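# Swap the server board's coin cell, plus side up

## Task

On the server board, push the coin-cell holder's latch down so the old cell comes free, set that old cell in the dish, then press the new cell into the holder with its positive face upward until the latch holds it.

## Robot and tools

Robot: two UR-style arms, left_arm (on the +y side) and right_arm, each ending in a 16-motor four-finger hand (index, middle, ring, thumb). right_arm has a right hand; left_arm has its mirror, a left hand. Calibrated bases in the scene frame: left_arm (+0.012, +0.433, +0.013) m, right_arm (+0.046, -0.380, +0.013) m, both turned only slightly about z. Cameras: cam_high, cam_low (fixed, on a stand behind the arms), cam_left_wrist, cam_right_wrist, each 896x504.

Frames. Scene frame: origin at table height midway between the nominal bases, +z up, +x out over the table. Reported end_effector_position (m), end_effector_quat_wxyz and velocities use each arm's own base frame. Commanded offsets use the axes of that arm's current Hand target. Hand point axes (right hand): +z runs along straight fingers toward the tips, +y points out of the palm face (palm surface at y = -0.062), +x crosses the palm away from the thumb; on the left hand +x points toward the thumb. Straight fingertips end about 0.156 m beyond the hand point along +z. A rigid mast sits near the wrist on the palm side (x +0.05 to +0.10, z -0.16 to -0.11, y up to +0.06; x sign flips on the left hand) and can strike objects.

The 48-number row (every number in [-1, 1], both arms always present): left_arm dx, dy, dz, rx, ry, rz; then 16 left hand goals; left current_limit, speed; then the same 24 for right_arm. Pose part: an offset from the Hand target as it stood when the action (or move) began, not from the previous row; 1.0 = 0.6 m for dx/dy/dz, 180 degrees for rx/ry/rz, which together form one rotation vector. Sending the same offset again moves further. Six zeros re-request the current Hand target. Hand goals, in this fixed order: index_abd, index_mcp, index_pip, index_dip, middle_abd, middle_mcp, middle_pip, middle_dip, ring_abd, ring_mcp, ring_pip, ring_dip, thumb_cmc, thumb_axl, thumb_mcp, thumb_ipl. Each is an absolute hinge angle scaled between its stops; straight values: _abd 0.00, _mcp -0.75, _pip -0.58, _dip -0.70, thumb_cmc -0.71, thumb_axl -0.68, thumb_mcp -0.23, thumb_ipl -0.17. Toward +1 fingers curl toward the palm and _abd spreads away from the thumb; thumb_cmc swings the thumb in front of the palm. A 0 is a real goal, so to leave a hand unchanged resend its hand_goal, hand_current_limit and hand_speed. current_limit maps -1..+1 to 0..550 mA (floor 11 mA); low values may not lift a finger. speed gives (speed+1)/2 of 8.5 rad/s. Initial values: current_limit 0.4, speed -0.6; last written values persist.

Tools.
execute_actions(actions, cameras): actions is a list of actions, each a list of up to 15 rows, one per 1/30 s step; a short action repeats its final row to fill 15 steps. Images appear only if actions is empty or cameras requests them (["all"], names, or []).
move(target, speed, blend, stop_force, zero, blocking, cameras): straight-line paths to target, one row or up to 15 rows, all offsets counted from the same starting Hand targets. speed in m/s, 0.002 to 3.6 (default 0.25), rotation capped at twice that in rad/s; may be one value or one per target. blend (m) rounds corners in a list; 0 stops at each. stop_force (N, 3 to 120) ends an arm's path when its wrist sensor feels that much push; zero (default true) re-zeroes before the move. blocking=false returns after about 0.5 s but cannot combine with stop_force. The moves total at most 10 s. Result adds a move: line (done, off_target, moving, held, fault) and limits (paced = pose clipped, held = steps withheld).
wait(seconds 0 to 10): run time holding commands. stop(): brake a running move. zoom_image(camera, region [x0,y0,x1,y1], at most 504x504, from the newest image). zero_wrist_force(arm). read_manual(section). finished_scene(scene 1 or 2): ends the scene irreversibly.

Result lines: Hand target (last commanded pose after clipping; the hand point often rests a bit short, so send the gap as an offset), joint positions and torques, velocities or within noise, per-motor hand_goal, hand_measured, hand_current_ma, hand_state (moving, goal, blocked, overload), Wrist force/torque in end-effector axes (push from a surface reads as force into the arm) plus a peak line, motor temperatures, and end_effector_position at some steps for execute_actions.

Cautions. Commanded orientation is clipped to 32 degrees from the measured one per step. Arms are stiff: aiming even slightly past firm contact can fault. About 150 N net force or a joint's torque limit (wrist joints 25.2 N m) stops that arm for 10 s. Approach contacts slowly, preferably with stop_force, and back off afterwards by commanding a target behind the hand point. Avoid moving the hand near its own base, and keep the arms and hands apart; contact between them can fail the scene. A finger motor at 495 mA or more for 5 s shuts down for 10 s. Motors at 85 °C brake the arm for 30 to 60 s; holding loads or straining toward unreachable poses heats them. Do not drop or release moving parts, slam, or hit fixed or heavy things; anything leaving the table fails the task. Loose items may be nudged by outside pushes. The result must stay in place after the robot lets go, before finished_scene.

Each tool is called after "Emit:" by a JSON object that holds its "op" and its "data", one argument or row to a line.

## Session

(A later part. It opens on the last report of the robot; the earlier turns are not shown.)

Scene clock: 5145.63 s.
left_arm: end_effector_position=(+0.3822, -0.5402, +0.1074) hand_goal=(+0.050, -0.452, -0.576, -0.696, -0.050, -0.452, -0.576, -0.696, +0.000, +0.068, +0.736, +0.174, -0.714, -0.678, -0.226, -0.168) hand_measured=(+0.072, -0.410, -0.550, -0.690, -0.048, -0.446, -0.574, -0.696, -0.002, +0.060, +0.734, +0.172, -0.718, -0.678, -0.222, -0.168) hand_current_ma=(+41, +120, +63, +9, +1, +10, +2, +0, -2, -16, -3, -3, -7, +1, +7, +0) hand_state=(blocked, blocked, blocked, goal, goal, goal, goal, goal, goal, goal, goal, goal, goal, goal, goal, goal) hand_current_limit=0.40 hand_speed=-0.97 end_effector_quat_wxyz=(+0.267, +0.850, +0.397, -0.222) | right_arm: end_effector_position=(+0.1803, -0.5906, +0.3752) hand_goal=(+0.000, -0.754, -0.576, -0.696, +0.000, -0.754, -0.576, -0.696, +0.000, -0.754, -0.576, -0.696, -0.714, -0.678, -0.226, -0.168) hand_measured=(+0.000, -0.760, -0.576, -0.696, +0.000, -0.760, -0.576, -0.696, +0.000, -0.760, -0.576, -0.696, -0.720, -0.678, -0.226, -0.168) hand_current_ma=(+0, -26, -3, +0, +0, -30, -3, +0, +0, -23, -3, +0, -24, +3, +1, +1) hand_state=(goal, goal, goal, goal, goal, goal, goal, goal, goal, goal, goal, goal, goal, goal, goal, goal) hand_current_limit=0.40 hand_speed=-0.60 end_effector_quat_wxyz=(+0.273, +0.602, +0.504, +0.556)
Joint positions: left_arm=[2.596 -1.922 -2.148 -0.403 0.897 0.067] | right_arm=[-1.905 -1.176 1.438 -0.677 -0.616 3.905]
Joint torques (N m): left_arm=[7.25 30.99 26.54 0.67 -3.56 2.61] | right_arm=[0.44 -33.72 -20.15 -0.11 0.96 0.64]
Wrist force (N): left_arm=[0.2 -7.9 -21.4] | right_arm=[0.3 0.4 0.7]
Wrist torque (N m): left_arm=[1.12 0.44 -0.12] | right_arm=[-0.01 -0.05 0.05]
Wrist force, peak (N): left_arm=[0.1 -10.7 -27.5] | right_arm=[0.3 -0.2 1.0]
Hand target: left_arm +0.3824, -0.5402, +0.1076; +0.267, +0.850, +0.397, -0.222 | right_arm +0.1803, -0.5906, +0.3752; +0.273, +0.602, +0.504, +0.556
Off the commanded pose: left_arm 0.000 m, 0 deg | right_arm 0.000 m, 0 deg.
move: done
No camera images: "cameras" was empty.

Emit:
{"op": "move", "data": {
  "target": [0.0,0.045,-0.12,0,0,0,0.05,-0.452,-0.576,-0.696,-0.05,-0.452,-0.576,-0.696,0,0.068,0.737,0.174,-0.714,-0.678,-0.226,-0.168,0.4,-0.97,0,0,0,0,0,0,0,-0.754,-0.576,-0.696,0,-0.754,-0.576,-0.696,0,-0.754,-0.576,-0.696,-0.714,-0.678,-0.226,-0.168,0.4,-0.6],
  "speed": 0.1,
  "cameras": ["all"]
}}

Emit:
{"op": "zoom_image", "data": {
  "camera": "cam_left_wrist",
  "region": [340, 0, 500, 120]
}}

Emit:
{"op": "zoom_image", "data": {
  "camera": "cam_low",
  "region": [105, 225, 195, 290]
}}

Scene clock: 5151.93 s.
left_arm: end_effector_position=(+0.4158, -0.5095, +0.1698) hand_goal=(+0.050, -0.452, -0.576, -0.696, -0.050, -0.452, -0.576, -0.696, +0.000, +0.068, +0.736, +0.174, -0.714, -0.678, -0.226, -0.168) hand_measured=(+0.050, -0.454, -0.574, -0.694, -0.050, -0.454, -0.574, -0.696, -0.002, +0.060, +0.734, +0.172, -0.718, -0.678, -0.222, -0.168) hand_current_ma=(+0, -3, +2, +3, +0, -3, +1, +0, -2, -16, -3, -3, -7, +1, +7, +0) hand_state=(goal, goal, goal, goal, goal, goal, goal, goal, goal, goal, goal, goal, goal, goal, goal, goal) hand_current_limit=0.40 hand_speed=-0.97 end_effector_quat_wxyz=(+0.267, +0.850, +0.397, -0.222) | right_arm: end_effector_position=(+0.1803, -0.5906, +0.3752) hand_goal=(+0.000, -0.754, -0.576, -0.696, +0.000, -0.754, -0.576, -0.696, +0.000, -0.754, -0.576, -0.696, -0.714, -0.678, -0.226, -0.168) hand_measured=(+0.000, -0.760, -0.576, -0.696, +0.000, -0.760, -0.576, -0.696, +0.000, -0.760, -0.576, -0.696, -0.720, -0.678, -0.226, -0.168) hand_current_ma=(+0, -26, -3, +0, +0, -30, -3, +0, +0, -23, -3, +0, -24, +3, +1, +1) hand_state=(goal, goal, goal, goal, goal, goal, goal, goal, goal, goal, goal, goal, goal, goal, goal, goal) hand_current_limit=0.40 hand_speed=-0.60 end_effector_quat_wxyz=(+0.273, +0.602, +0.504, +0.556)
Joint positions: left_arm=[2.686 -1.783 -2.086 -0.674 0.878 0.18] | right_arm=[-1.905 -1.176 1.438 -0.677 -0.616 3.905]
Joint torques (N m): left_arm=[-15.1 28.09 9.09 1.74 0.34 -1.09] | right_arm=[1.22 -33.7 -20.11 0.06 0.99 0.77]
Wrist force (N): left_arm=[0.5 -0.9 0.4] | right_arm=[-0.1 0.0 0.6]
Wrist torque (N m): left_arm=[-0.07 0.10 0.13] | right_arm=[-0.04 0.02 0.00]
Wrist force, peak (N): left_arm=[0.3 -7.9 -21.4] | right_arm=[0.0 0.1 0.9]
Hand target: left_arm +0.4157, -0.5095, +0.1698; +0.267, +0.850, +0.397, -0.222 | right_arm +0.1803, -0.5906, +0.3752; +0.273, +0.602, +0.504, +0.556
Off the commanded pose: left_arm 0.000 m, 0 deg | right_arm 0.000 m, 0 deg.
move: done

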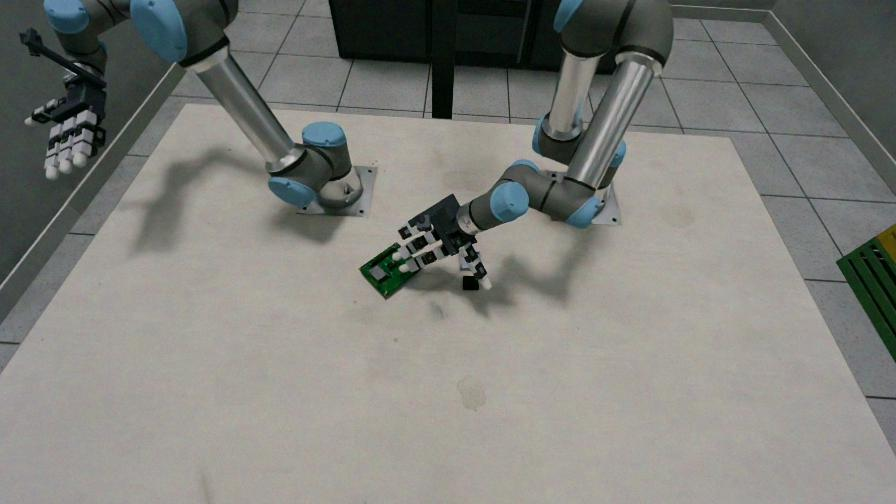

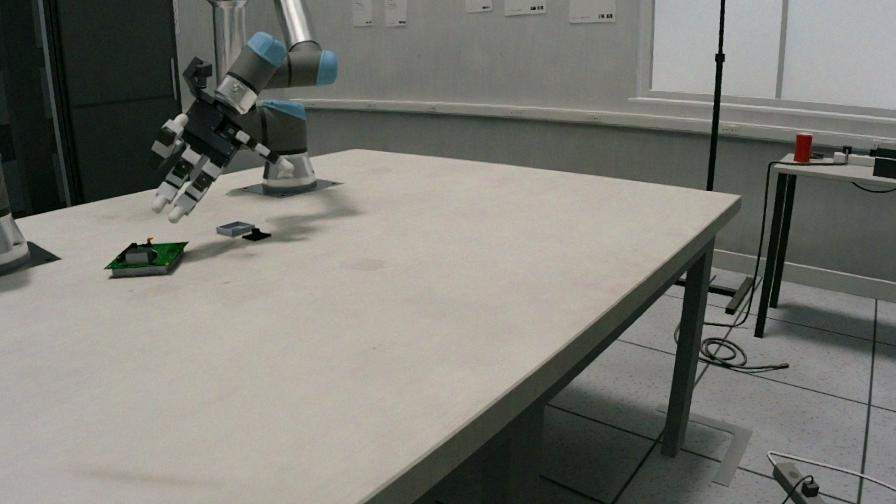

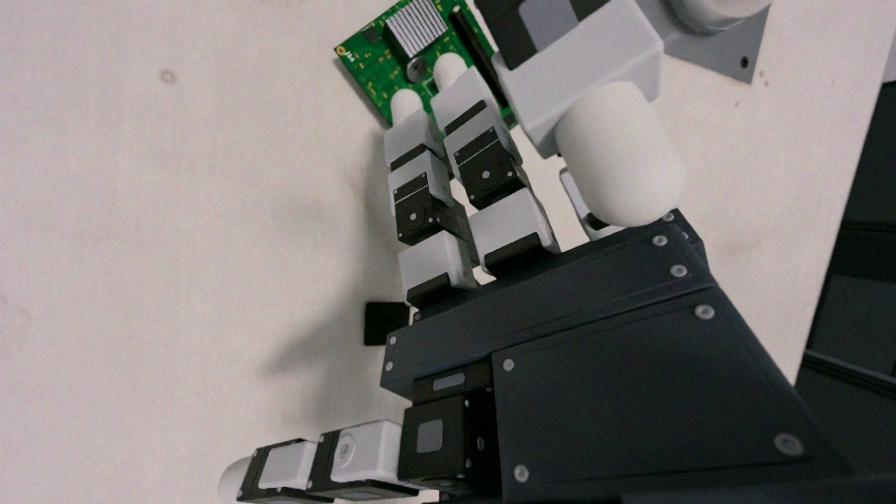

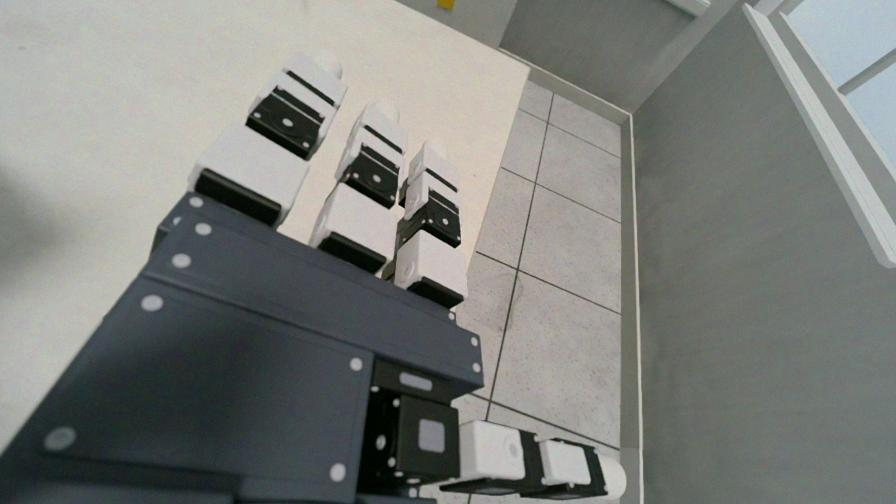

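Scaled by 3.150 from the camera's 896x504 image, which has a finer 1280x720 frame.

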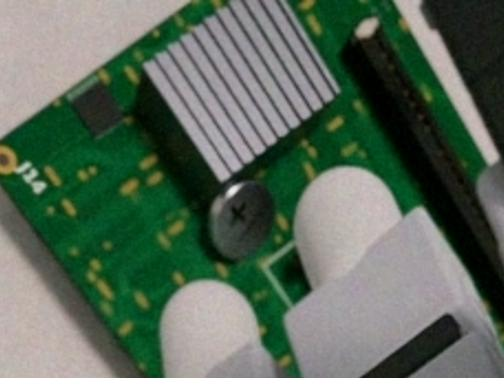

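Scaled by 5.600 from the camera's 896x504 image, which has a finer 1280x720 frame.

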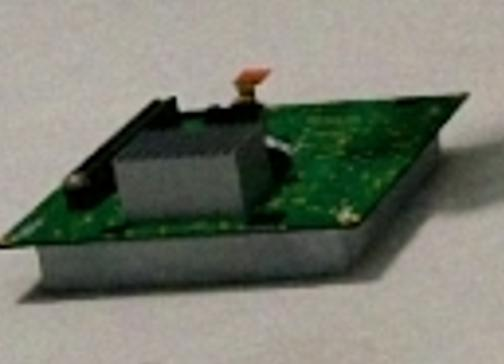

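Emit:
{"op": "move", "data": {
  "target": [-0.1538,0.0649,0.1201,0.1065,0.1971,0.0347,0.095,-0.754,-0.576,-0.696,-0.095,-0.754,-0.576,-0.696,0,0.068,0.737,0.174,-0.714,-0.678,-0.226,-0.168,0.4,-0.8,0,0,0,0,0,0,0,-0.754,-0.576,-0.696,0,-0.754,-0.576,-0.696,0,-0.754,-0.576,-0.696,-0.714,-0.678,-0.226,-0.168,0.4,-0.6],
  "speed": 0.25,
  "cameras": ["cam_left_wrist"]
}}

Emit:
{"op": "zoom_image", "data": {
  "camera": "cam_left_wrist",
  "region": [340, 0, 500, 120]
}}

Scene clock: 5178.00 s.
left_arm: end_effector_position=(+0.3805, -0.6273, +0.1802) hand_goal=(+0.094, -0.754, -0.576, -0.696, -0.096, -0.754, -0.576, -0.696, +0.000, +0.068, +0.736, +0.174, -0.714, -0.678, -0.226, -0.168) hand_measured=(+0.088, -0.752, -0.574, -0.694, -0.096, -0.752, -0.574, -0.696, -0.002, +0.060, +0.734, +0.172, -0.716, -0.678, -0.222, -0.168) hand_current_ma=(-7, +2, +2, +3, +1, +2, +1, +0, -2, -16, -3, -3, -3, +1, +7, +0) hand_state=(goal, goal, goal, goal, goal, goal, goal, goal, goal, goal, goal, goal, goal, goal, goal, goal) hand_current_limit=0.40 hand_speed=-0.80 end_effector_quat_wxyz=(+0.003, +0.929, +0.371, -0.001) | right_arm: end_effector_position=(+0.1803, -0.5906, +0.3752) hand_goal=(+0.000, -0.754, -0.576, -0.696, +0.000, -0.754, -0.576, -0.696, +0.000, -0.754, -0.576, -0.696, -0.714, -0.678, -0.226, -0.168) hand_measured=(+0.000, -0.760, -0.576, -0.696, +0.000, -0.760, -0.576, -0.696, +0.000, -0.760, -0.576, -0.696, -0.720, -0.678, -0.226, -0.168) hand_current_ma=(+0, -26, -3, +0, +0, -30, -3, +0, +0, -23, -3, +0, -24, +3, +1, +1) hand_state=(goal, goal, goal, goal, goal, goal, goal, goal, goal, goal, goal, goal, goal, goal, goal, goal) hand_current_limit=0.40 hand_speed=-0.60 end_effector_quat_wxyz=(+0.273, +0.602, +0.504, +0.556)
Joint positions: left_arm=[2.26 -1.997 -1.51 -1.2 1.567 -0.071] | right_arm=[-1.905 -1.176 1.438 -0.677 -0.616 3.905]
Joint torques (N m): left_arm=[0.95 36.14 35.17 1.5 1.33 0.94] | right_arm=[0.67 -33.43 -19.75 -0.2 0.91 0.77]
Wrist force (N): left_arm=[-0.6 0.1 0.2] | right_arm=[0.3 0.2 0.6]
Wrist torque (N m): left_arm=[0.03 0.10 -0.09] | right_arm=[-0.02 -0.04 0.04]
Wrist force, peak (N): left_arm=[1.1 -1.4 0.3] | right_arm=[0.3 0.4 1.0]
Hand target: left_arm +0.3805, -0.6273, +0.1803; +0.003, +0.929, +0.371, -0.001 | right_arm +0.1803, -0.5906, +0.3752; +0.273, +0.602, +0.504, +0.556
Off the commanded pose: left_arm 0.000 m, 0 deg | right_arm 0.000 m, 0 deg.
move: done
Images, in order (width x height): cam_left_wrist 896x504.

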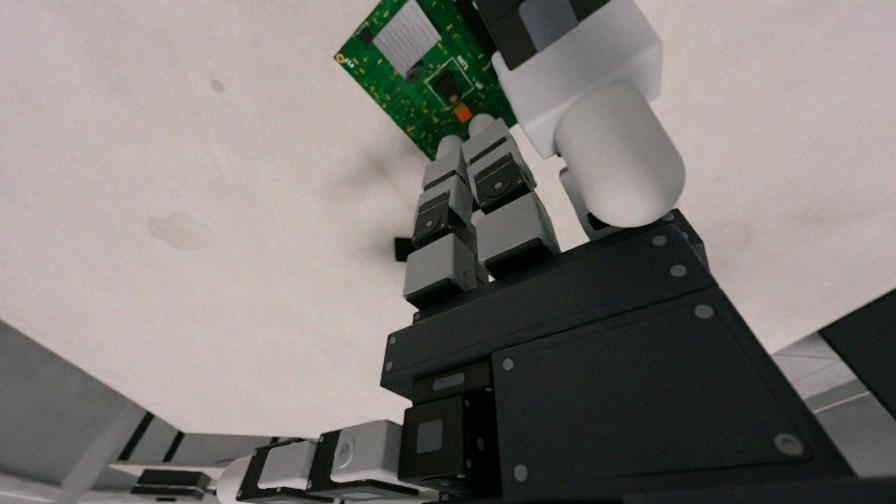

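Scaled by 3.150 from the camera's 896x504 image, which has a finer 1280x720 frame.

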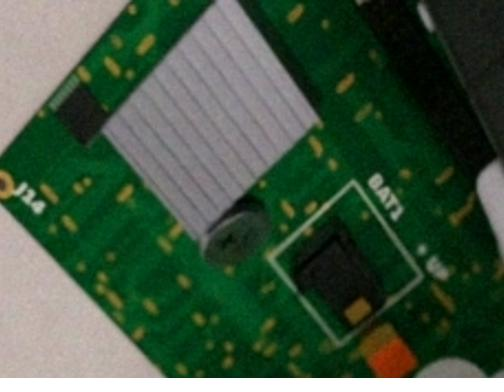

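Emit:
{"op": "wait", "data": {
  "seconds": 0.1,
  "cameras": ["cam_high","cam_low"]
}}

Emit:
{"op": "zoom_image", "data": {
  "camera": "cam_low",
  "region": [120, 232, 170, 268]
}}

Emit:
{"op": "zoom_image", "data": {
  "camera": "cam_high",
  "region": [355, 240, 425, 300]
}}

Scene clock: 5191.77 s.
left_arm: end_effector_position=(+0.3805, -0.6273, +0.1803) hand_goal=(+0.094, -0.754, -0.576, -0.696, -0.096, -0.754, -0.576, -0.696, +0.000, +0.068, +0.736, +0.174, -0.714, -0.678, -0.226, -0.168) hand_measured=(+0.088, -0.752, -0.574, -0.694, -0.096, -0.752, -0.574, -0.696, -0.002, +0.060, +0.734, +0.172, -0.716, -0.678, -0.222, -0.168) hand_current_ma=(-7, +2, +2, +3, +1, +2, +1, +0, -2, -16, -3, -3, -3, +1, +7, +0) hand_state=(goal, goal, goal, goal, goal, goal, goal, goal, goal, goal, goal, goal, goal, goal, goal, goal) hand_current_limit=0.40 hand_speed=-0.80 end_effector_quat_wxyz=(+0.003, +0.929, +0.371, -0.001) | right_arm: end_effector_position=(+0.1803, -0.5906, +0.3752) hand_goal=(+0.000, -0.754, -0.576, -0.696, +0.000, -0.754, -0.576, -0.696, +0.000, -0.754, -0.576, -0.696, -0.714, -0.678, -0.226, -0.168) hand_measured=(+0.000, -0.760, -0.576, -0.696, +0.000, -0.760, -0.576, -0.696, +0.000, -0.760, -0.576, -0.696, -0.720, -0.678, -0.226, -0.168) hand_current_ma=(+0, -26, -3, +0, +0, -30, -3, +0, +0, -23, -3, +0, -24, +3, +1, +1) hand_state=(goal, goal, goal, goal, goal, goal, goal, goal, goal, goal, goal, goal, goal, goal, goal, goal) hand_current_limit=0.40 hand_speed=-0.60 end_effector_quat_wxyz=(+0.273, +0.602, +0.504, +0.556)
Joint positions: left_arm=[2.26 -1.997 -1.51 -1.2 1.567 -0.071] | right_arm=[-1.905 -1.176 1.438 -0.677 -0.616 3.905]
Joint torques (N m): left_arm=[-12.81 34.19 35.83 1.48 1.38 -1.81] | right_arm=[1.07 -33.08 -20.29 -0.08 0.78 0.59]
Wrist force (N): left_arm=[-0.3 0.0 -0.2] | right_arm=[0.0 0.1 0.6]
Wrist torque (N m): left_arm=[0.05 0.04 -0.06] | right_arm=[-0.04 0.01 0.01]
Wrist force, peak (N): left_arm=[-0.6 0.3 0.2] | right_arm=[0.0 0.1 1.0]
Hand target: left_arm +0.3805, -0.6273, +0.1803; +0.003, +0.929, +0.371, -0.001 | right_arm +0.1803, -0.5906, +0.3752; +0.273, +0.602, +0.504, +0.556
Off the commanded pose: left_arm 0.000 m, 0 deg | right_arm 0.000 m, 0 deg.
wait: 0.10 s; at rest from the start
Images, in order (width x height): cam_high 896x504, cam_low 896x504.

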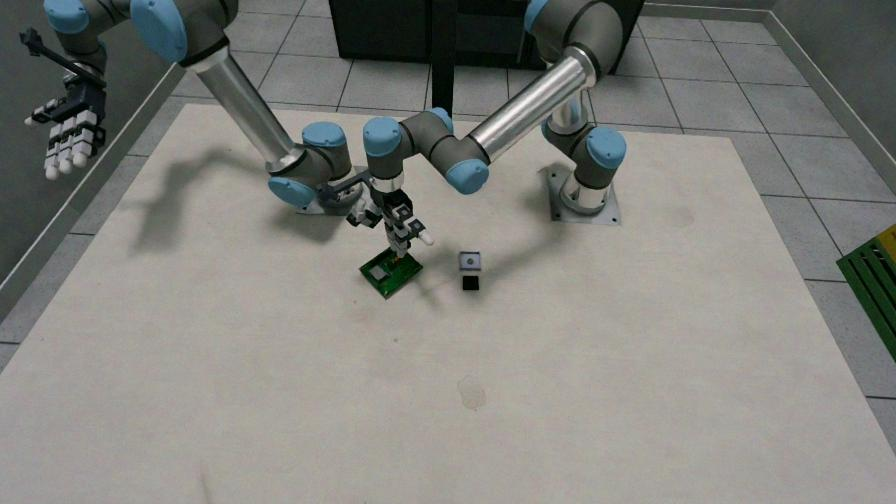

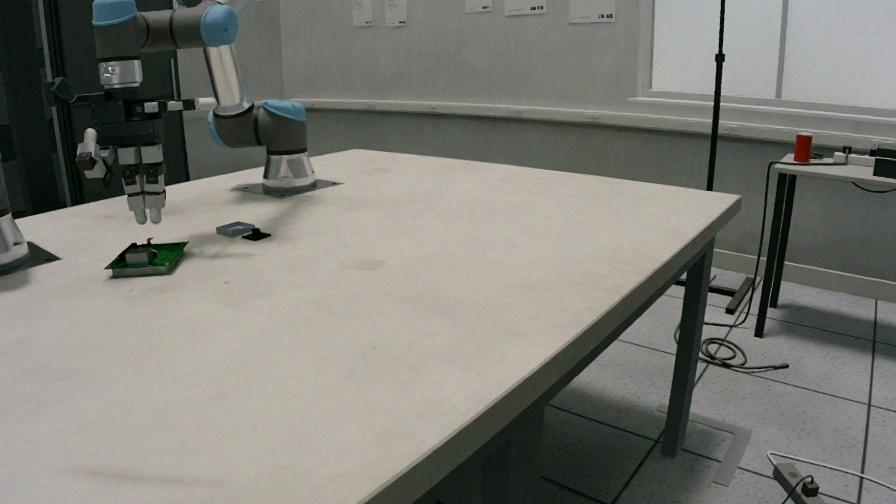

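Scaled by 10.080 from the camera's 896x504 image, which has a finer 1280x720 frame.

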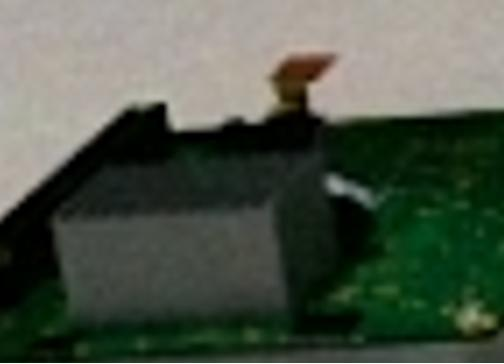

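Scaled by 7.200 from the camera's 896x504 image, which has a finer 1280x720 frame.

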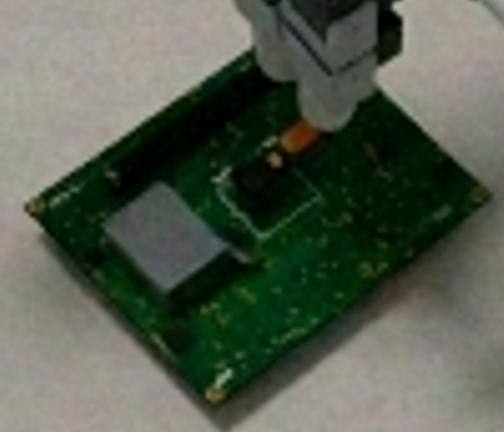

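Emit:
{"op": "wait", "data": {
  "seconds": 0.1,
  "cameras": ["cam_left_wrist","cam_low"]
}}

Emit:
{"op": "zoom_image", "data": {
  "camera": "cam_left_wrist",
  "region": [392, 52, 440, 92]
}}

Emit:
{"op": "zoom_image", "data": {
  "camera": "cam_low",
  "region": [145, 244, 163, 262]
}}

Scene clock: 5224.43 s.
left_arm: end_effector_position=(+0.3805, -0.6273, +0.1803) hand_goal=(+0.094, -0.754, -0.576, -0.696, -0.096, -0.754, -0.576, -0.696, +0.000, +0.068, +0.736, +0.174, -0.714, -0.678, -0.226, -0.168) hand_measured=(+0.088, -0.752, -0.574, -0.694, -0.096, -0.752, -0.574, -0.696, -0.002, +0.060, +0.734, +0.172, -0.716, -0.678, -0.222, -0.168) hand_current_ma=(-7, +2, +2, +3, +1, +2, +1, +0, -2, -16, -3, -3, -3, +1, +7, +0) hand_state=(goal, goal, goal, goal, goal, goal, goal, goal, goal, goal, goal, goal, goal, goal, goal, goal) hand_current_limit=0.40 hand_speed=-0.80 end_effector_quat_wxyz=(+0.003, +0.929, +0.371, -0.001) | right_arm: end_effector_position=(+0.1803, -0.5906, +0.3752) hand_goal=(+0.000, -0.754, -0.576, -0.696, +0.000, -0.754, -0.576, -0.696, +0.000, -0.754, -0.576, -0.696, -0.714, -0.678, -0.226, -0.168) hand_measured=(+0.000, -0.760, -0.576, -0.696, +0.000, -0.760, -0.576, -0.696, +0.000, -0.760, -0.576, -0.696, -0.720, -0.678, -0.226, -0.168) hand_current_ma=(+0, -26, -3, +0, +0, -30, -3, +0, +0, -23, -3, +0, -24, +3, +1, +1) hand_state=(goal, goal, goal, goal, goal, goal, goal, goal, goal, goal, goal, goal, goal, goal, goal, goal) hand_current_limit=0.40 hand_speed=-0.60 end_effector_quat_wxyz=(+0.273, +0.602, +0.504, +0.556)
Joint positions: left_arm=[2.26 -1.997 -1.51 -1.2 1.567 -0.071] | right_arm=[-1.905 -1.176 1.438 -0.677 -0.616 3.905]
Joint torques (N m): left_arm=[-13.02 33.82 35.29 1.79 1.39 -1.93] | right_arm=[0.58 -32.95 -21.01 -0.11 0.83 0.78]
Wrist force (N): left_arm=[-0.1 0.2 -0.1] | right_arm=[0.0 0.2 0.7]
Wrist torque (N m): left_arm=[0.07 0.01 -0.04] | right_arm=[-0.03 0.01 0.02]
Wrist force, peak (N): left_arm=[-0.3 0.6 0.4] | right_arm=[0.2 0.1 1.0]
Hand target: left_arm +0.3805, -0.6273, +0.1803; +0.003, +0.929, +0.371, -0.001 | right_arm +0.1803, -0.5906, +0.3752; +0.273, +0.602, +0.504, +0.556
Off the commanded pose: left_arm 0.000 m, 0 deg | right_arm 0.000 m, 0 deg.
wait: 0.10 s; at rest from the start
Images, in order (width x height): cam_low 896x504, cam_left_wrist 896x504.

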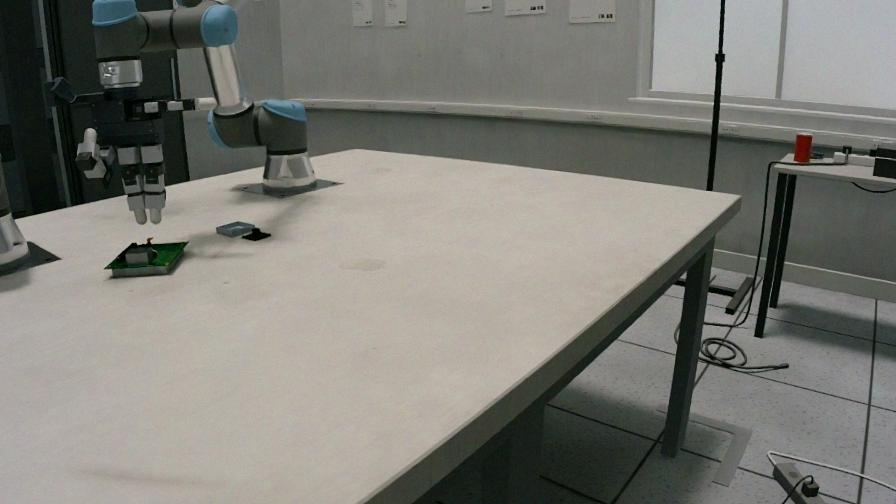

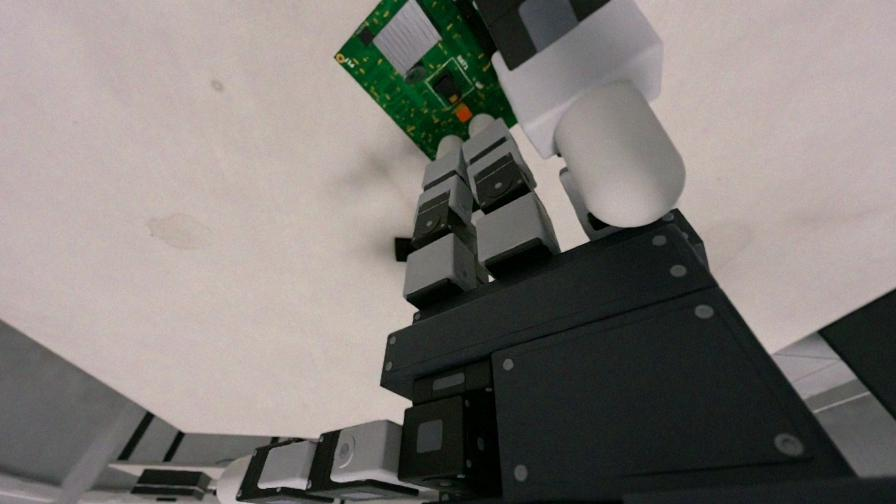

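Scaled by 10.500 from the camera's 896x504 image, which has a finer 1280x720 frame.

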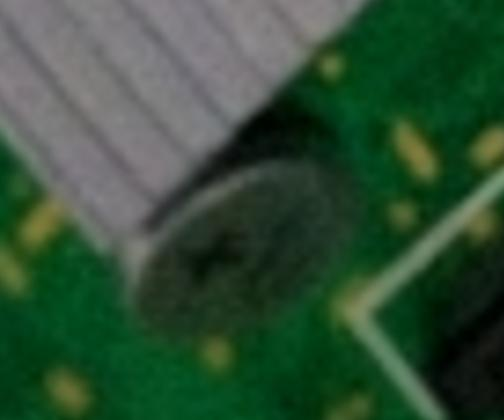

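Scaled by 28.000 from the camera's 896x504 image, which has a finer 1280x720 frame.

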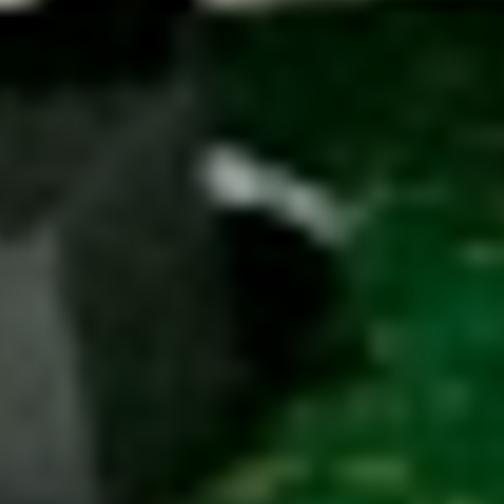

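Emit:
{"op": "move", "data": {
  "target": [0.0259,-0.0912,-0.0333,0,0,-0.5,-0.06,-0.452,-0.576,-0.696,0.06,-0.452,-0.576,-0.696,0,0.068,0.737,0.174,-0.714,-0.678,-0.226,-0.168,0.4,-0.8,0,0,0,0,0,0,0,-0.754,-0.576,-0.696,0,-0.754,-0.576,-0.696,0,-0.754,-0.576,-0.696,-0.714,-0.678,-0.226,-0.168,0.4,-0.6],
  "speed": 0.5,
  "cameras": []
}}

Emit:
{"op": "move", "data": {
  "target": [0,0,0,0,0,-0.5,-0.06,-0.452,-0.576,-0.696,0.06,-0.452,-0.576,-0.696,0,0.068,0.737,0.174,-0.714,-0.678,-0.226,-0.168,0.4,-0.8,0,0,0,0,0,0,0,-0.754,-0.576,-0.696,0,-0.754,-0.576,-0.696,0,-0.754,-0.576,-0.696,-0.714,-0.678,-0.226,-0.168,0.4,-0.6],
  "speed": 0.5,
  "cameras": ["cam_left_wrist","cam_low","cam_high"]
}}

Emit:
{"op": "zoom_image", "data": {
  "camera": "cam_left_wrist",
  "region": [340, 0, 500, 120]
}}

Scene clock: 5267.63 s.
left_arm: end_effector_position=(+0.3542, -0.5768, +0.1999) hand_goal=(-0.060, -0.452, -0.576, -0.696, +0.060, -0.452, -0.576, -0.696, +0.000, +0.068, +0.736, +0.174, -0.714, -0.678, -0.226, -0.168) hand_measured=(-0.056, -0.458, -0.574, -0.694, +0.056, -0.460, -0.574, -0.696, -0.002, +0.060, +0.734, +0.172, -0.716, -0.678, -0.222, -0.168) hand_current_ma=(+5, -12, +2, +3, -3, -14, +1, +0, -2, -16, -3, -3, -2, +1, +7, +0) hand_state=(goal, goal, goal, goal, goal, goal, goal, goal, goal, goal, goal, goal, goal, goal, goal, goal) hand_current_limit=0.40 hand_speed=-0.80 end_effector_quat_wxyz=(+0.001, +0.394, +0.919, -0.003) | right_arm: end_effector_position=(+0.1803, -0.5906, +0.3752) hand_goal=(+0.000, -0.754, -0.576, -0.696, +0.000, -0.754, -0.576, -0.696, +0.000, -0.754, -0.576, -0.696, -0.714, -0.678, -0.226, -0.168) hand_measured=(+0.000, -0.760, -0.576, -0.696, +0.000, -0.760, -0.576, -0.696, +0.000, -0.760, -0.576, -0.696, -0.720, -0.678, -0.226, -0.168) hand_current_ma=(+0, -26, -3, +0, +0, -30, -3, +0, +0, -23, -3, +0, -24, +3, +1, +1) hand_state=(goal, goal, goal, goal, goal, goal, goal, goal, goal, goal, goal, goal, goal, goal, goal, goal) hand_current_limit=0.40 hand_speed=-0.60 end_effector_quat_wxyz=(+0.273, +0.602, +0.504, +0.556)
Joint positions: left_arm=[2.2 -2.133 -1.247 -1.327 1.567 -1.702] | right_arm=[-1.905 -1.176 1.438 -0.677 -0.616 3.905]
Joint torques (N m): left_arm=[-12.59 54.94 13.1 3.8 0.55 -1.77] | right_arm=[0.8 -33.6 -19.82 0.01 0.97 0.78]
Wrist force (N): left_arm=[-0.4 -0.2 0.0] | right_arm=[0.1 -0.1 0.8]
Wrist torque (N m): left_arm=[0.06 0.04 -0.02] | right_arm=[-0.07 -0.02 0.03]
Wrist force, peak (N): left_arm=[-0.8 -0.1 -0.5] | right_arm=[-0.1 0.1 1.1]
Hand target: left_arm +0.3541, -0.5768, +0.1999; +0.001, +0.394, +0.919, -0.003 | right_arm +0.1803, -0.5906, +0.3752; +0.273, +0.602, +0.504, +0.556
Off the commanded pose: left_arm 0.000 m, 0 deg | right_arm 0.000 m, 0 deg.
move: done
No camera images: "cameras" was empty.

Scene clock: 5269.80 s.
left_arm: end_effector_position=(+0.3541, -0.5767, +0.2000) hand_goal=(-0.060, -0.452, -0.576, -0.696, +0.060, -0.452, -0.576, -0.696, +0.000, +0.068, +0.736, +0.174, -0.714, -0.678, -0.226, -0.168) hand_measured=(-0.056, -0.458, -0.574, -0.694, +0.058, -0.460, -0.574, -0.696, -0.002, +0.060, +0.734, +0.172, -0.716, -0.678, -0.222, -0.168) hand_current_ma=(+4, -12, +2, +3, -3, -14, +1, +0, -2, -16, -3, -3, -2, +1, +7, +0) hand_state=(goal, goal, goal, goal, goal, goal, goal, goal, goal, goal, goal, goal, goal, goal, goal, goal) hand_current_limit=0.40 hand_speed=-0.80 end_effector_quat_wxyz=(-0.001, -0.371, +0.929, -0.003) | right_arm: end_effector_position=(+0.1803, -0.5906, +0.3752) hand_goal=(+0.000, -0.754, -0.576, -0.696, +0.000, -0.754, -0.576, -0.696, +0.000, -0.754, -0.576, -0.696, -0.714, -0.678, -0.226, -0.168) hand_measured=(+0.000, -0.760, -0.576, -0.696, +0.000, -0.760, -0.576, -0.696, +0.000, -0.760, -0.576, -0.696, -0.720, -0.678, -0.226, -0.168) hand_current_ma=(+0, -26, -3, +0, +0, -30, -3, +0, +0, -23, -3, +0, -24, +3, +1, +1) hand_state=(goal, goal, goal, goal, goal, goal, goal, goal, goal, goal, goal, goal, goal, goal, goal, goal) hand_current_limit=0.40 hand_speed=-0.60 end_effector_quat_wxyz=(+0.273, +0.602, +0.504, +0.556)
Joint positions: left_arm=[2.353 -2.223 -1.101 -1.384 1.567 -3.12] | right_arm=[-1.905 -1.176 1.438 -0.677 -0.616 3.905]
Joint torques (N m): left_arm=[-14.15 40.77 36.05 1.12 1.31 -2.09] | right_arm=[1.05 -34.62 -19.69 -0.01 0.97 0.83]
Wrist force (N): left_arm=[-0.4 -0.1 0.0] | right_arm=[0.2 -0.1 0.7]
Wrist torque (N m): left_arm=[0.07 0.04 -0.03] | right_arm=[-0.07 -0.02 0.03]
Wrist force, peak (N): left_arm=[-1.0 0.2 -0.2] | right_arm=[0.2 -0.2 1.0]
Hand target: left_arm +0.3541, -0.5768, +0.1999; -0.001, -0.371, +0.929, -0.003 | right_arm +0.1803, -0.5906, +0.3752; +0.273, +0.602, +0.504, +0.556
Off the commanded pose: left_arm 0.000 m, 0 deg | right_arm 0.000 m, 0 deg.
move: done
Images, in order (width x height): cam_high 896x504, cam_low 896x504, cam_left_wrist 896x504.

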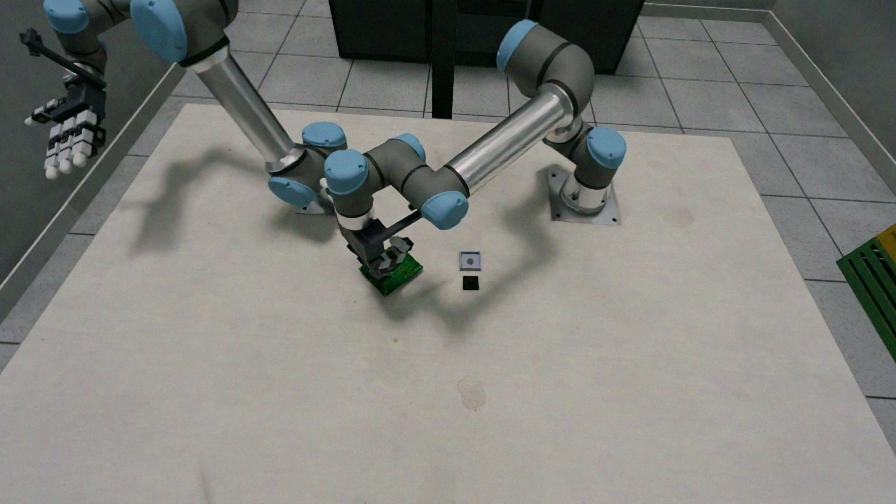

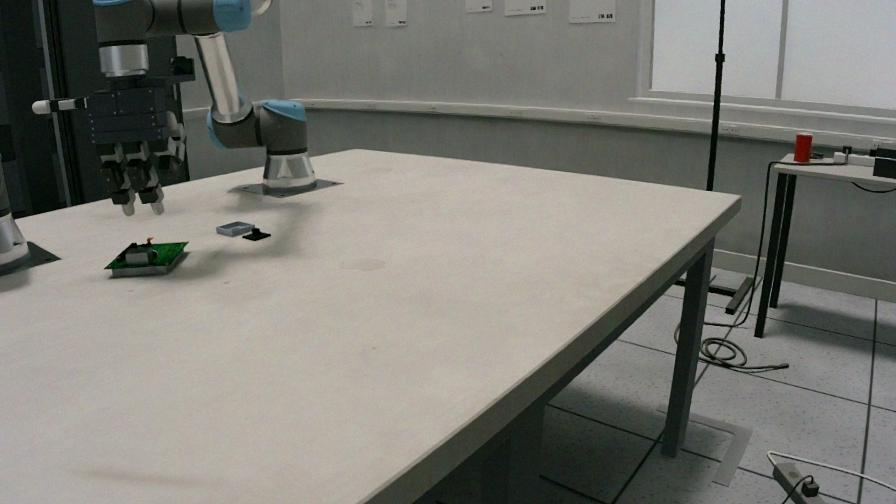

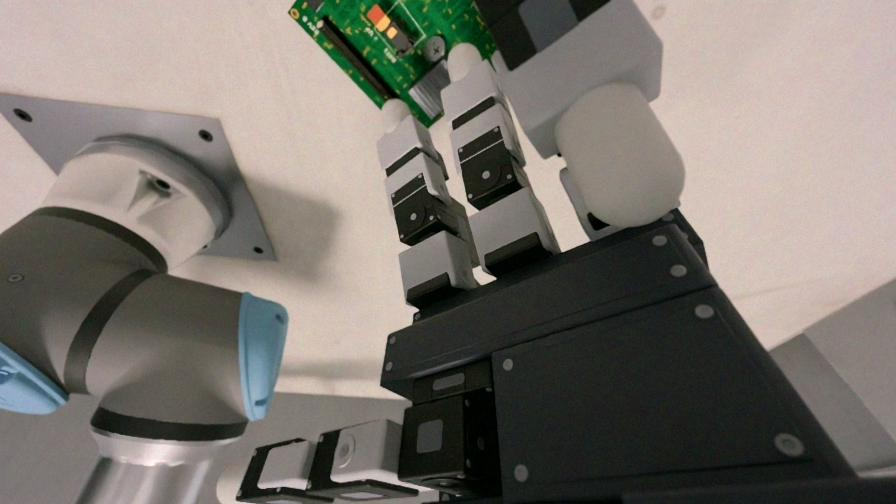

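Scaled by 3.150 from the camera's 896x504 image, which has a finer 1280x720 frame.

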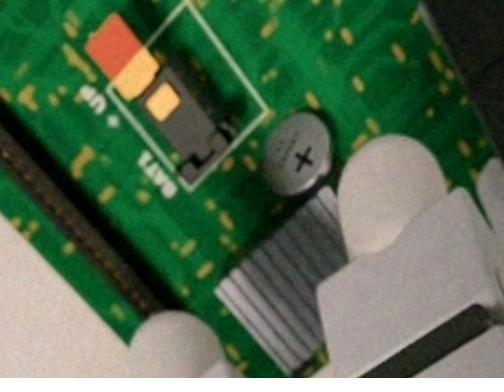

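Emit:
{"op": "move", "data": {
  "target": [-0.0002,0.0003,0.1093,-0.0111,0,0,-0.06,-0.452,-0.576,-0.696,0.06,-0.452,-0.576,-0.696,0,0.068,0.737,0.174,-0.714,-0.678,-0.226,-0.168,0.4,-0.8,0,0,0,0,0,0,0,-0.754,-0.576,-0.696,0,-0.754,-0.576,-0.696,0,-0.754,-0.576,-0.696,-0.714,-0.678,-0.226,-0.168,0.4,-0.6],
  "speed": 0.1,
  "cameras": ["cam_left_wrist","cam_low"]
}}

Emit:
{"op": "zoom_image", "data": {
  "camera": "cam_left_wrist",
  "region": [360, 20, 500, 125]
}}

Emit:
{"op": "zoom_image", "data": {
  "camera": "cam_low",
  "region": [120, 225, 170, 265]
}}

Scene clock: 5292.53 s.
left_arm: end_effector_position=(+0.3540, -0.5770, +0.1343) hand_goal=(-0.060, -0.452, -0.576, -0.696, +0.060, -0.452, -0.576, -0.696, +0.000, +0.068, +0.736, +0.174, -0.714, -0.678, -0.226, -0.168) hand_measured=(-0.056, -0.454, -0.574, -0.694, +0.058, -0.460, -0.574, -0.696, -0.002, +0.060, +0.734, +0.172, -0.716, -0.678, -0.222, -0.168) hand_current_ma=(+4, -3, +2, +3, -3, -14, +1, +0, -2, -16, -3, -3, -2, +1, +7, +0) hand_state=(goal, goal, goal, goal, goal, goal, goal, goal, goal, goal, goal, goal, goal, goal, goal, goal) hand_current_limit=0.40 hand_speed=-0.80 end_effector_quat_wxyz=(-0.008, -0.371, +0.928, +0.013) | right_arm: end_effector_position=(+0.1803, -0.5906, +0.3752) hand_goal=(+0.000, -0.754, -0.576, -0.696, +0.000, -0.754, -0.576, -0.696, +0.000, -0.754, -0.576, -0.696, -0.714, -0.678, -0.226, -0.168) hand_measured=(+0.000, -0.760, -0.576, -0.696, +0.000, -0.760, -0.576, -0.696, +0.000, -0.760, -0.576, -0.696, -0.720, -0.678, -0.226, -0.168) hand_current_ma=(+0, -26, -3, +0, +0, -30, -3, +0, +0, -23, -3, +0, -24, +3, +1, +1) hand_state=(goal, goal, goal, goal, goal, goal, goal, goal, goal, goal, goal, goal, goal, goal, goal, goal) hand_current_limit=0.40 hand_speed=-0.60 end_effector_quat_wxyz=(+0.273, +0.602, +0.504, +0.556)
Joint positions: left_arm=[2.352 -2.284 -1.167 -1.292 1.567 -3.121] | right_arm=[-1.905 -1.176 1.438 -0.677 -0.616 3.905]
Joint torques (N m): left_arm=[-13.87 57.99 35.21 0.87 1.21 -2] | right_arm=[0.52 -34.14 -20.41 -0.1 0.84 0.74]
Wrist force (N): left_arm=[-0.4 -0.3 -0.4] | right_arm=[0.3 0.4 0.7]
Wrist torque (N m): left_arm=[0.11 0.02 0.07] | right_arm=[-0.01 -0.04 0.05]
Wrist force, peak (N): left_arm=[-0.5 0.4 -1.7] | right_arm=[-0.1 0.2 1.0]
Hand target: left_arm +0.3540, -0.5770, +0.1344; -0.007, -0.371, +0.928, +0.013 | right_arm +0.1803, -0.5906, +0.3752; +0.273, +0.602, +0.504, +0.556
Off the commanded pose: left_arm 0.000 m, 0 deg | right_arm 0.000 m, 0 deg.
move: done
Images, in order (width x height): cam_low 896x504, cam_left_wrist 896x504.

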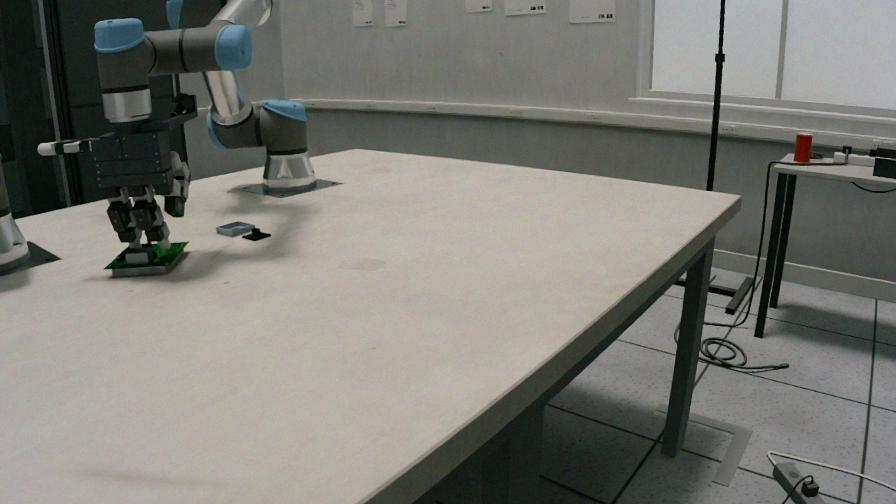

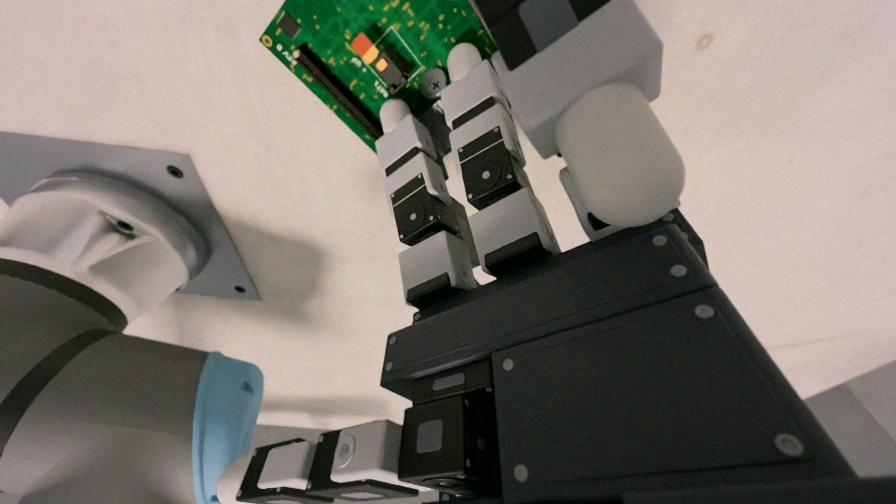

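Scaled by 3.600 from the camera's 896x504 image, which has a finer 1280x720 frame.

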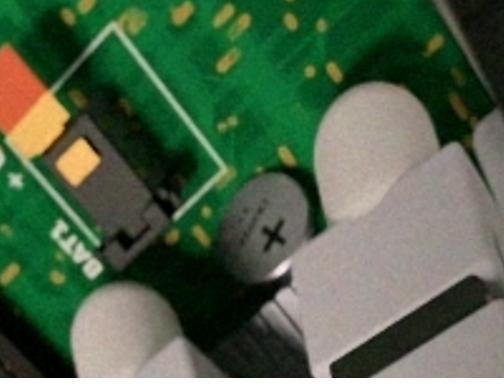

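Scaled by 10.080 from the camera's 896x504 image, which has a finer 1280x720 frame.

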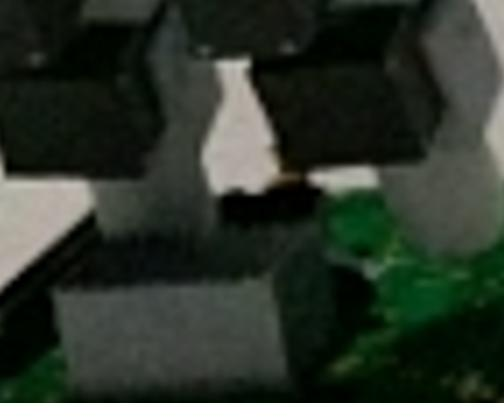

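Emit:
{"op": "move", "data": {
  "target": [-0.0013,-0.0006,0.0167,0,0,0,-0.06,-0.452,-0.576,-0.696,0.06,-0.452,-0.576,-0.696,0,0.068,0.737,0.174,-0.714,-0.678,-0.226,-0.168,0.4,-0.8,0,0,0,0,0,0,0,-0.754,-0.576,-0.696,0,-0.754,-0.576,-0.696,0,-0.754,-0.576,-0.696,-0.714,-0.678,-0.226,-0.168,0.4,-0.6],
  "speed": 0.015,
  "stop_force": 3,
  "cameras": ["cam_left_wrist","cam_low"]
}}

Emit:
{"op": "zoom_image", "data": {
  "camera": "cam_left_wrist",
  "region": [380, 30, 480, 105]
}}

Emit:
{"op": "zoom_image", "data": {
  "camera": "cam_low",
  "region": [120, 225, 170, 265]
}}

Scene clock: 5314.47 s.
left_arm: end_effector_position=(+0.3546, -0.5765, +0.1243) hand_goal=(-0.060, -0.452, -0.576, -0.696, +0.060, -0.452, -0.576, -0.696, +0.000, +0.068, +0.736, +0.174, -0.714, -0.678, -0.226, -0.168) hand_measured=(-0.076, -0.436, -0.568, -0.694, +0.058, -0.460, -0.574, -0.696, -0.002, +0.060, +0.734, +0.172, -0.716, -0.678, -0.222, -0.168) hand_current_ma=(-26, +35, +13, +3, -3, -14, +1, +0, -2, -16, -3, -3, -2, +1, +7, +0) hand_state=(goal, goal, goal, goal, goal, goal, goal, goal, goal, goal, goal, goal, goal, goal, goal, goal) hand_current_limit=0.40 hand_speed=-0.80 end_effector_quat_wxyz=(-0.007, -0.371, +0.928, +0.013) | right_arm: end_effector_position=(+0.1803, -0.5906, +0.3752) hand_goal=(+0.000, -0.754, -0.576, -0.696, +0.000, -0.754, -0.576, -0.696, +0.000, -0.754, -0.576, -0.696, -0.714, -0.678, -0.226, -0.168) hand_measured=(+0.000, -0.760, -0.576, -0.696, +0.000, -0.760, -0.576, -0.696, +0.000, -0.760, -0.576, -0.696, -0.720, -0.678, -0.226, -0.168) hand_current_ma=(+0, -26, -3, +0, +0, -30, -3, +0, +0, -23, -3, +0, -24, +3, +1, +1) hand_state=(goal, goal, goal, goal, goal, goal, goal, goal, goal, goal, goal, goal, goal, goal, goal, goal) hand_current_limit=0.40 hand_speed=-0.60 end_effector_quat_wxyz=(+0.273, +0.602, +0.504, +0.556)
Joint positions: left_arm=[2.353 -2.292 -1.18 -1.27 1.567 -3.12] | right_arm=[-1.905 -1.176 1.438 -0.677 -0.616 3.905]
Joint torques (N m): left_arm=[9.98 57.53 34.55 1.43 1.48 0.73] | right_arm=[1.18 -34.27 -20.48 0.04 0.92 0.81]
Wrist force (N): left_arm=[0.6 0.4 -1.6] | right_arm=[0.1 -0.1 0.6]
Wrist torque (N m): left_arm=[0.09 0.13 0.01] | right_arm=[-0.07 -0.01 0.02]
Wrist force, peak (N): left_arm=[0.3 0.5 -2.5] | right_arm=[0.2 0.1 1.0]
Hand target: left_arm +0.3546, -0.5765, +0.1243; -0.007, -0.371, +0.928, +0.013 | right_arm +0.1803, -0.5906, +0.3752; +0.273, +0.602, +0.504, +0.556
Off the commanded pose: left_arm 0.000 m, 0 deg | right_arm 0.000 m, 0 deg.
move: done
Images, in order (width x height): cam_low 896x504, cam_left_wrist 896x504.

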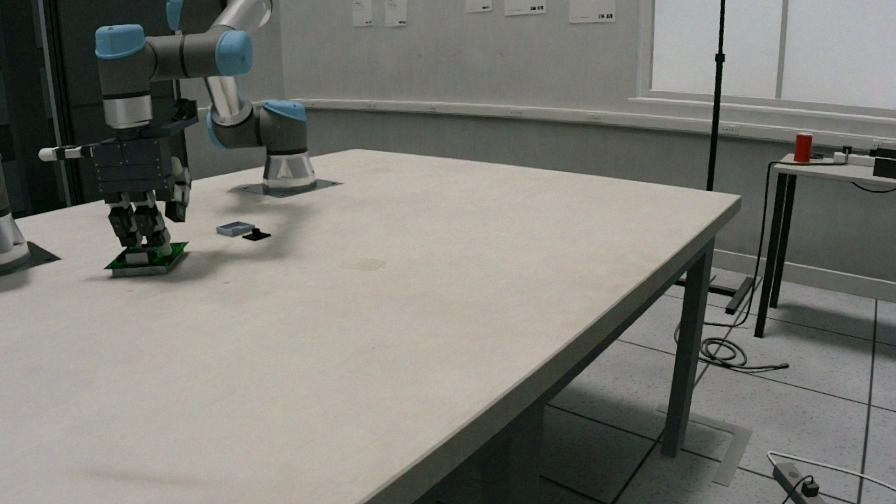

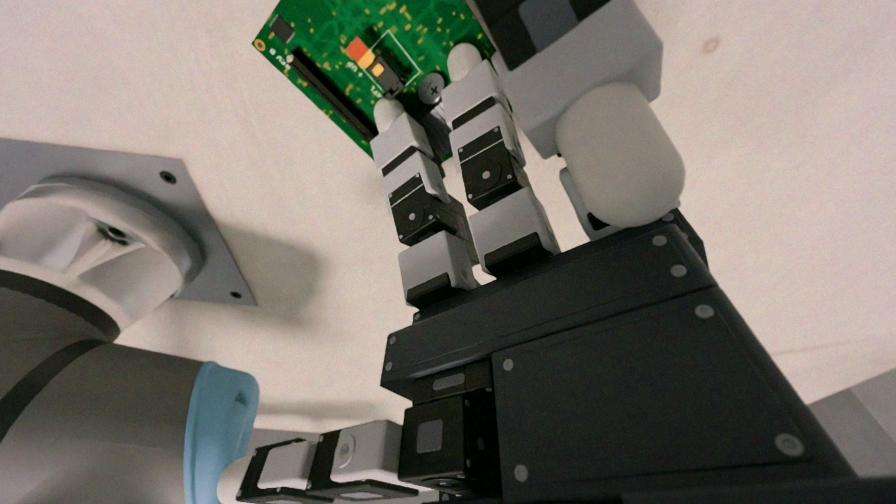

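Scaled by 5.040 from the camera's 896x504 image, which has a finer 1280x720 frame.

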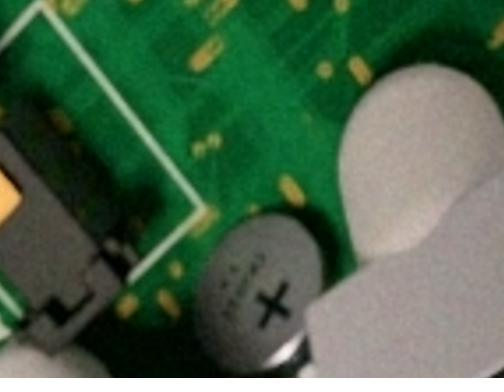

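Scaled by 10.080 from the camera's 896x504 image, which has a finer 1280x720 frame.

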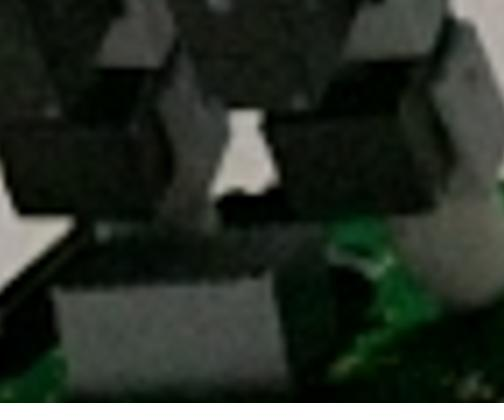

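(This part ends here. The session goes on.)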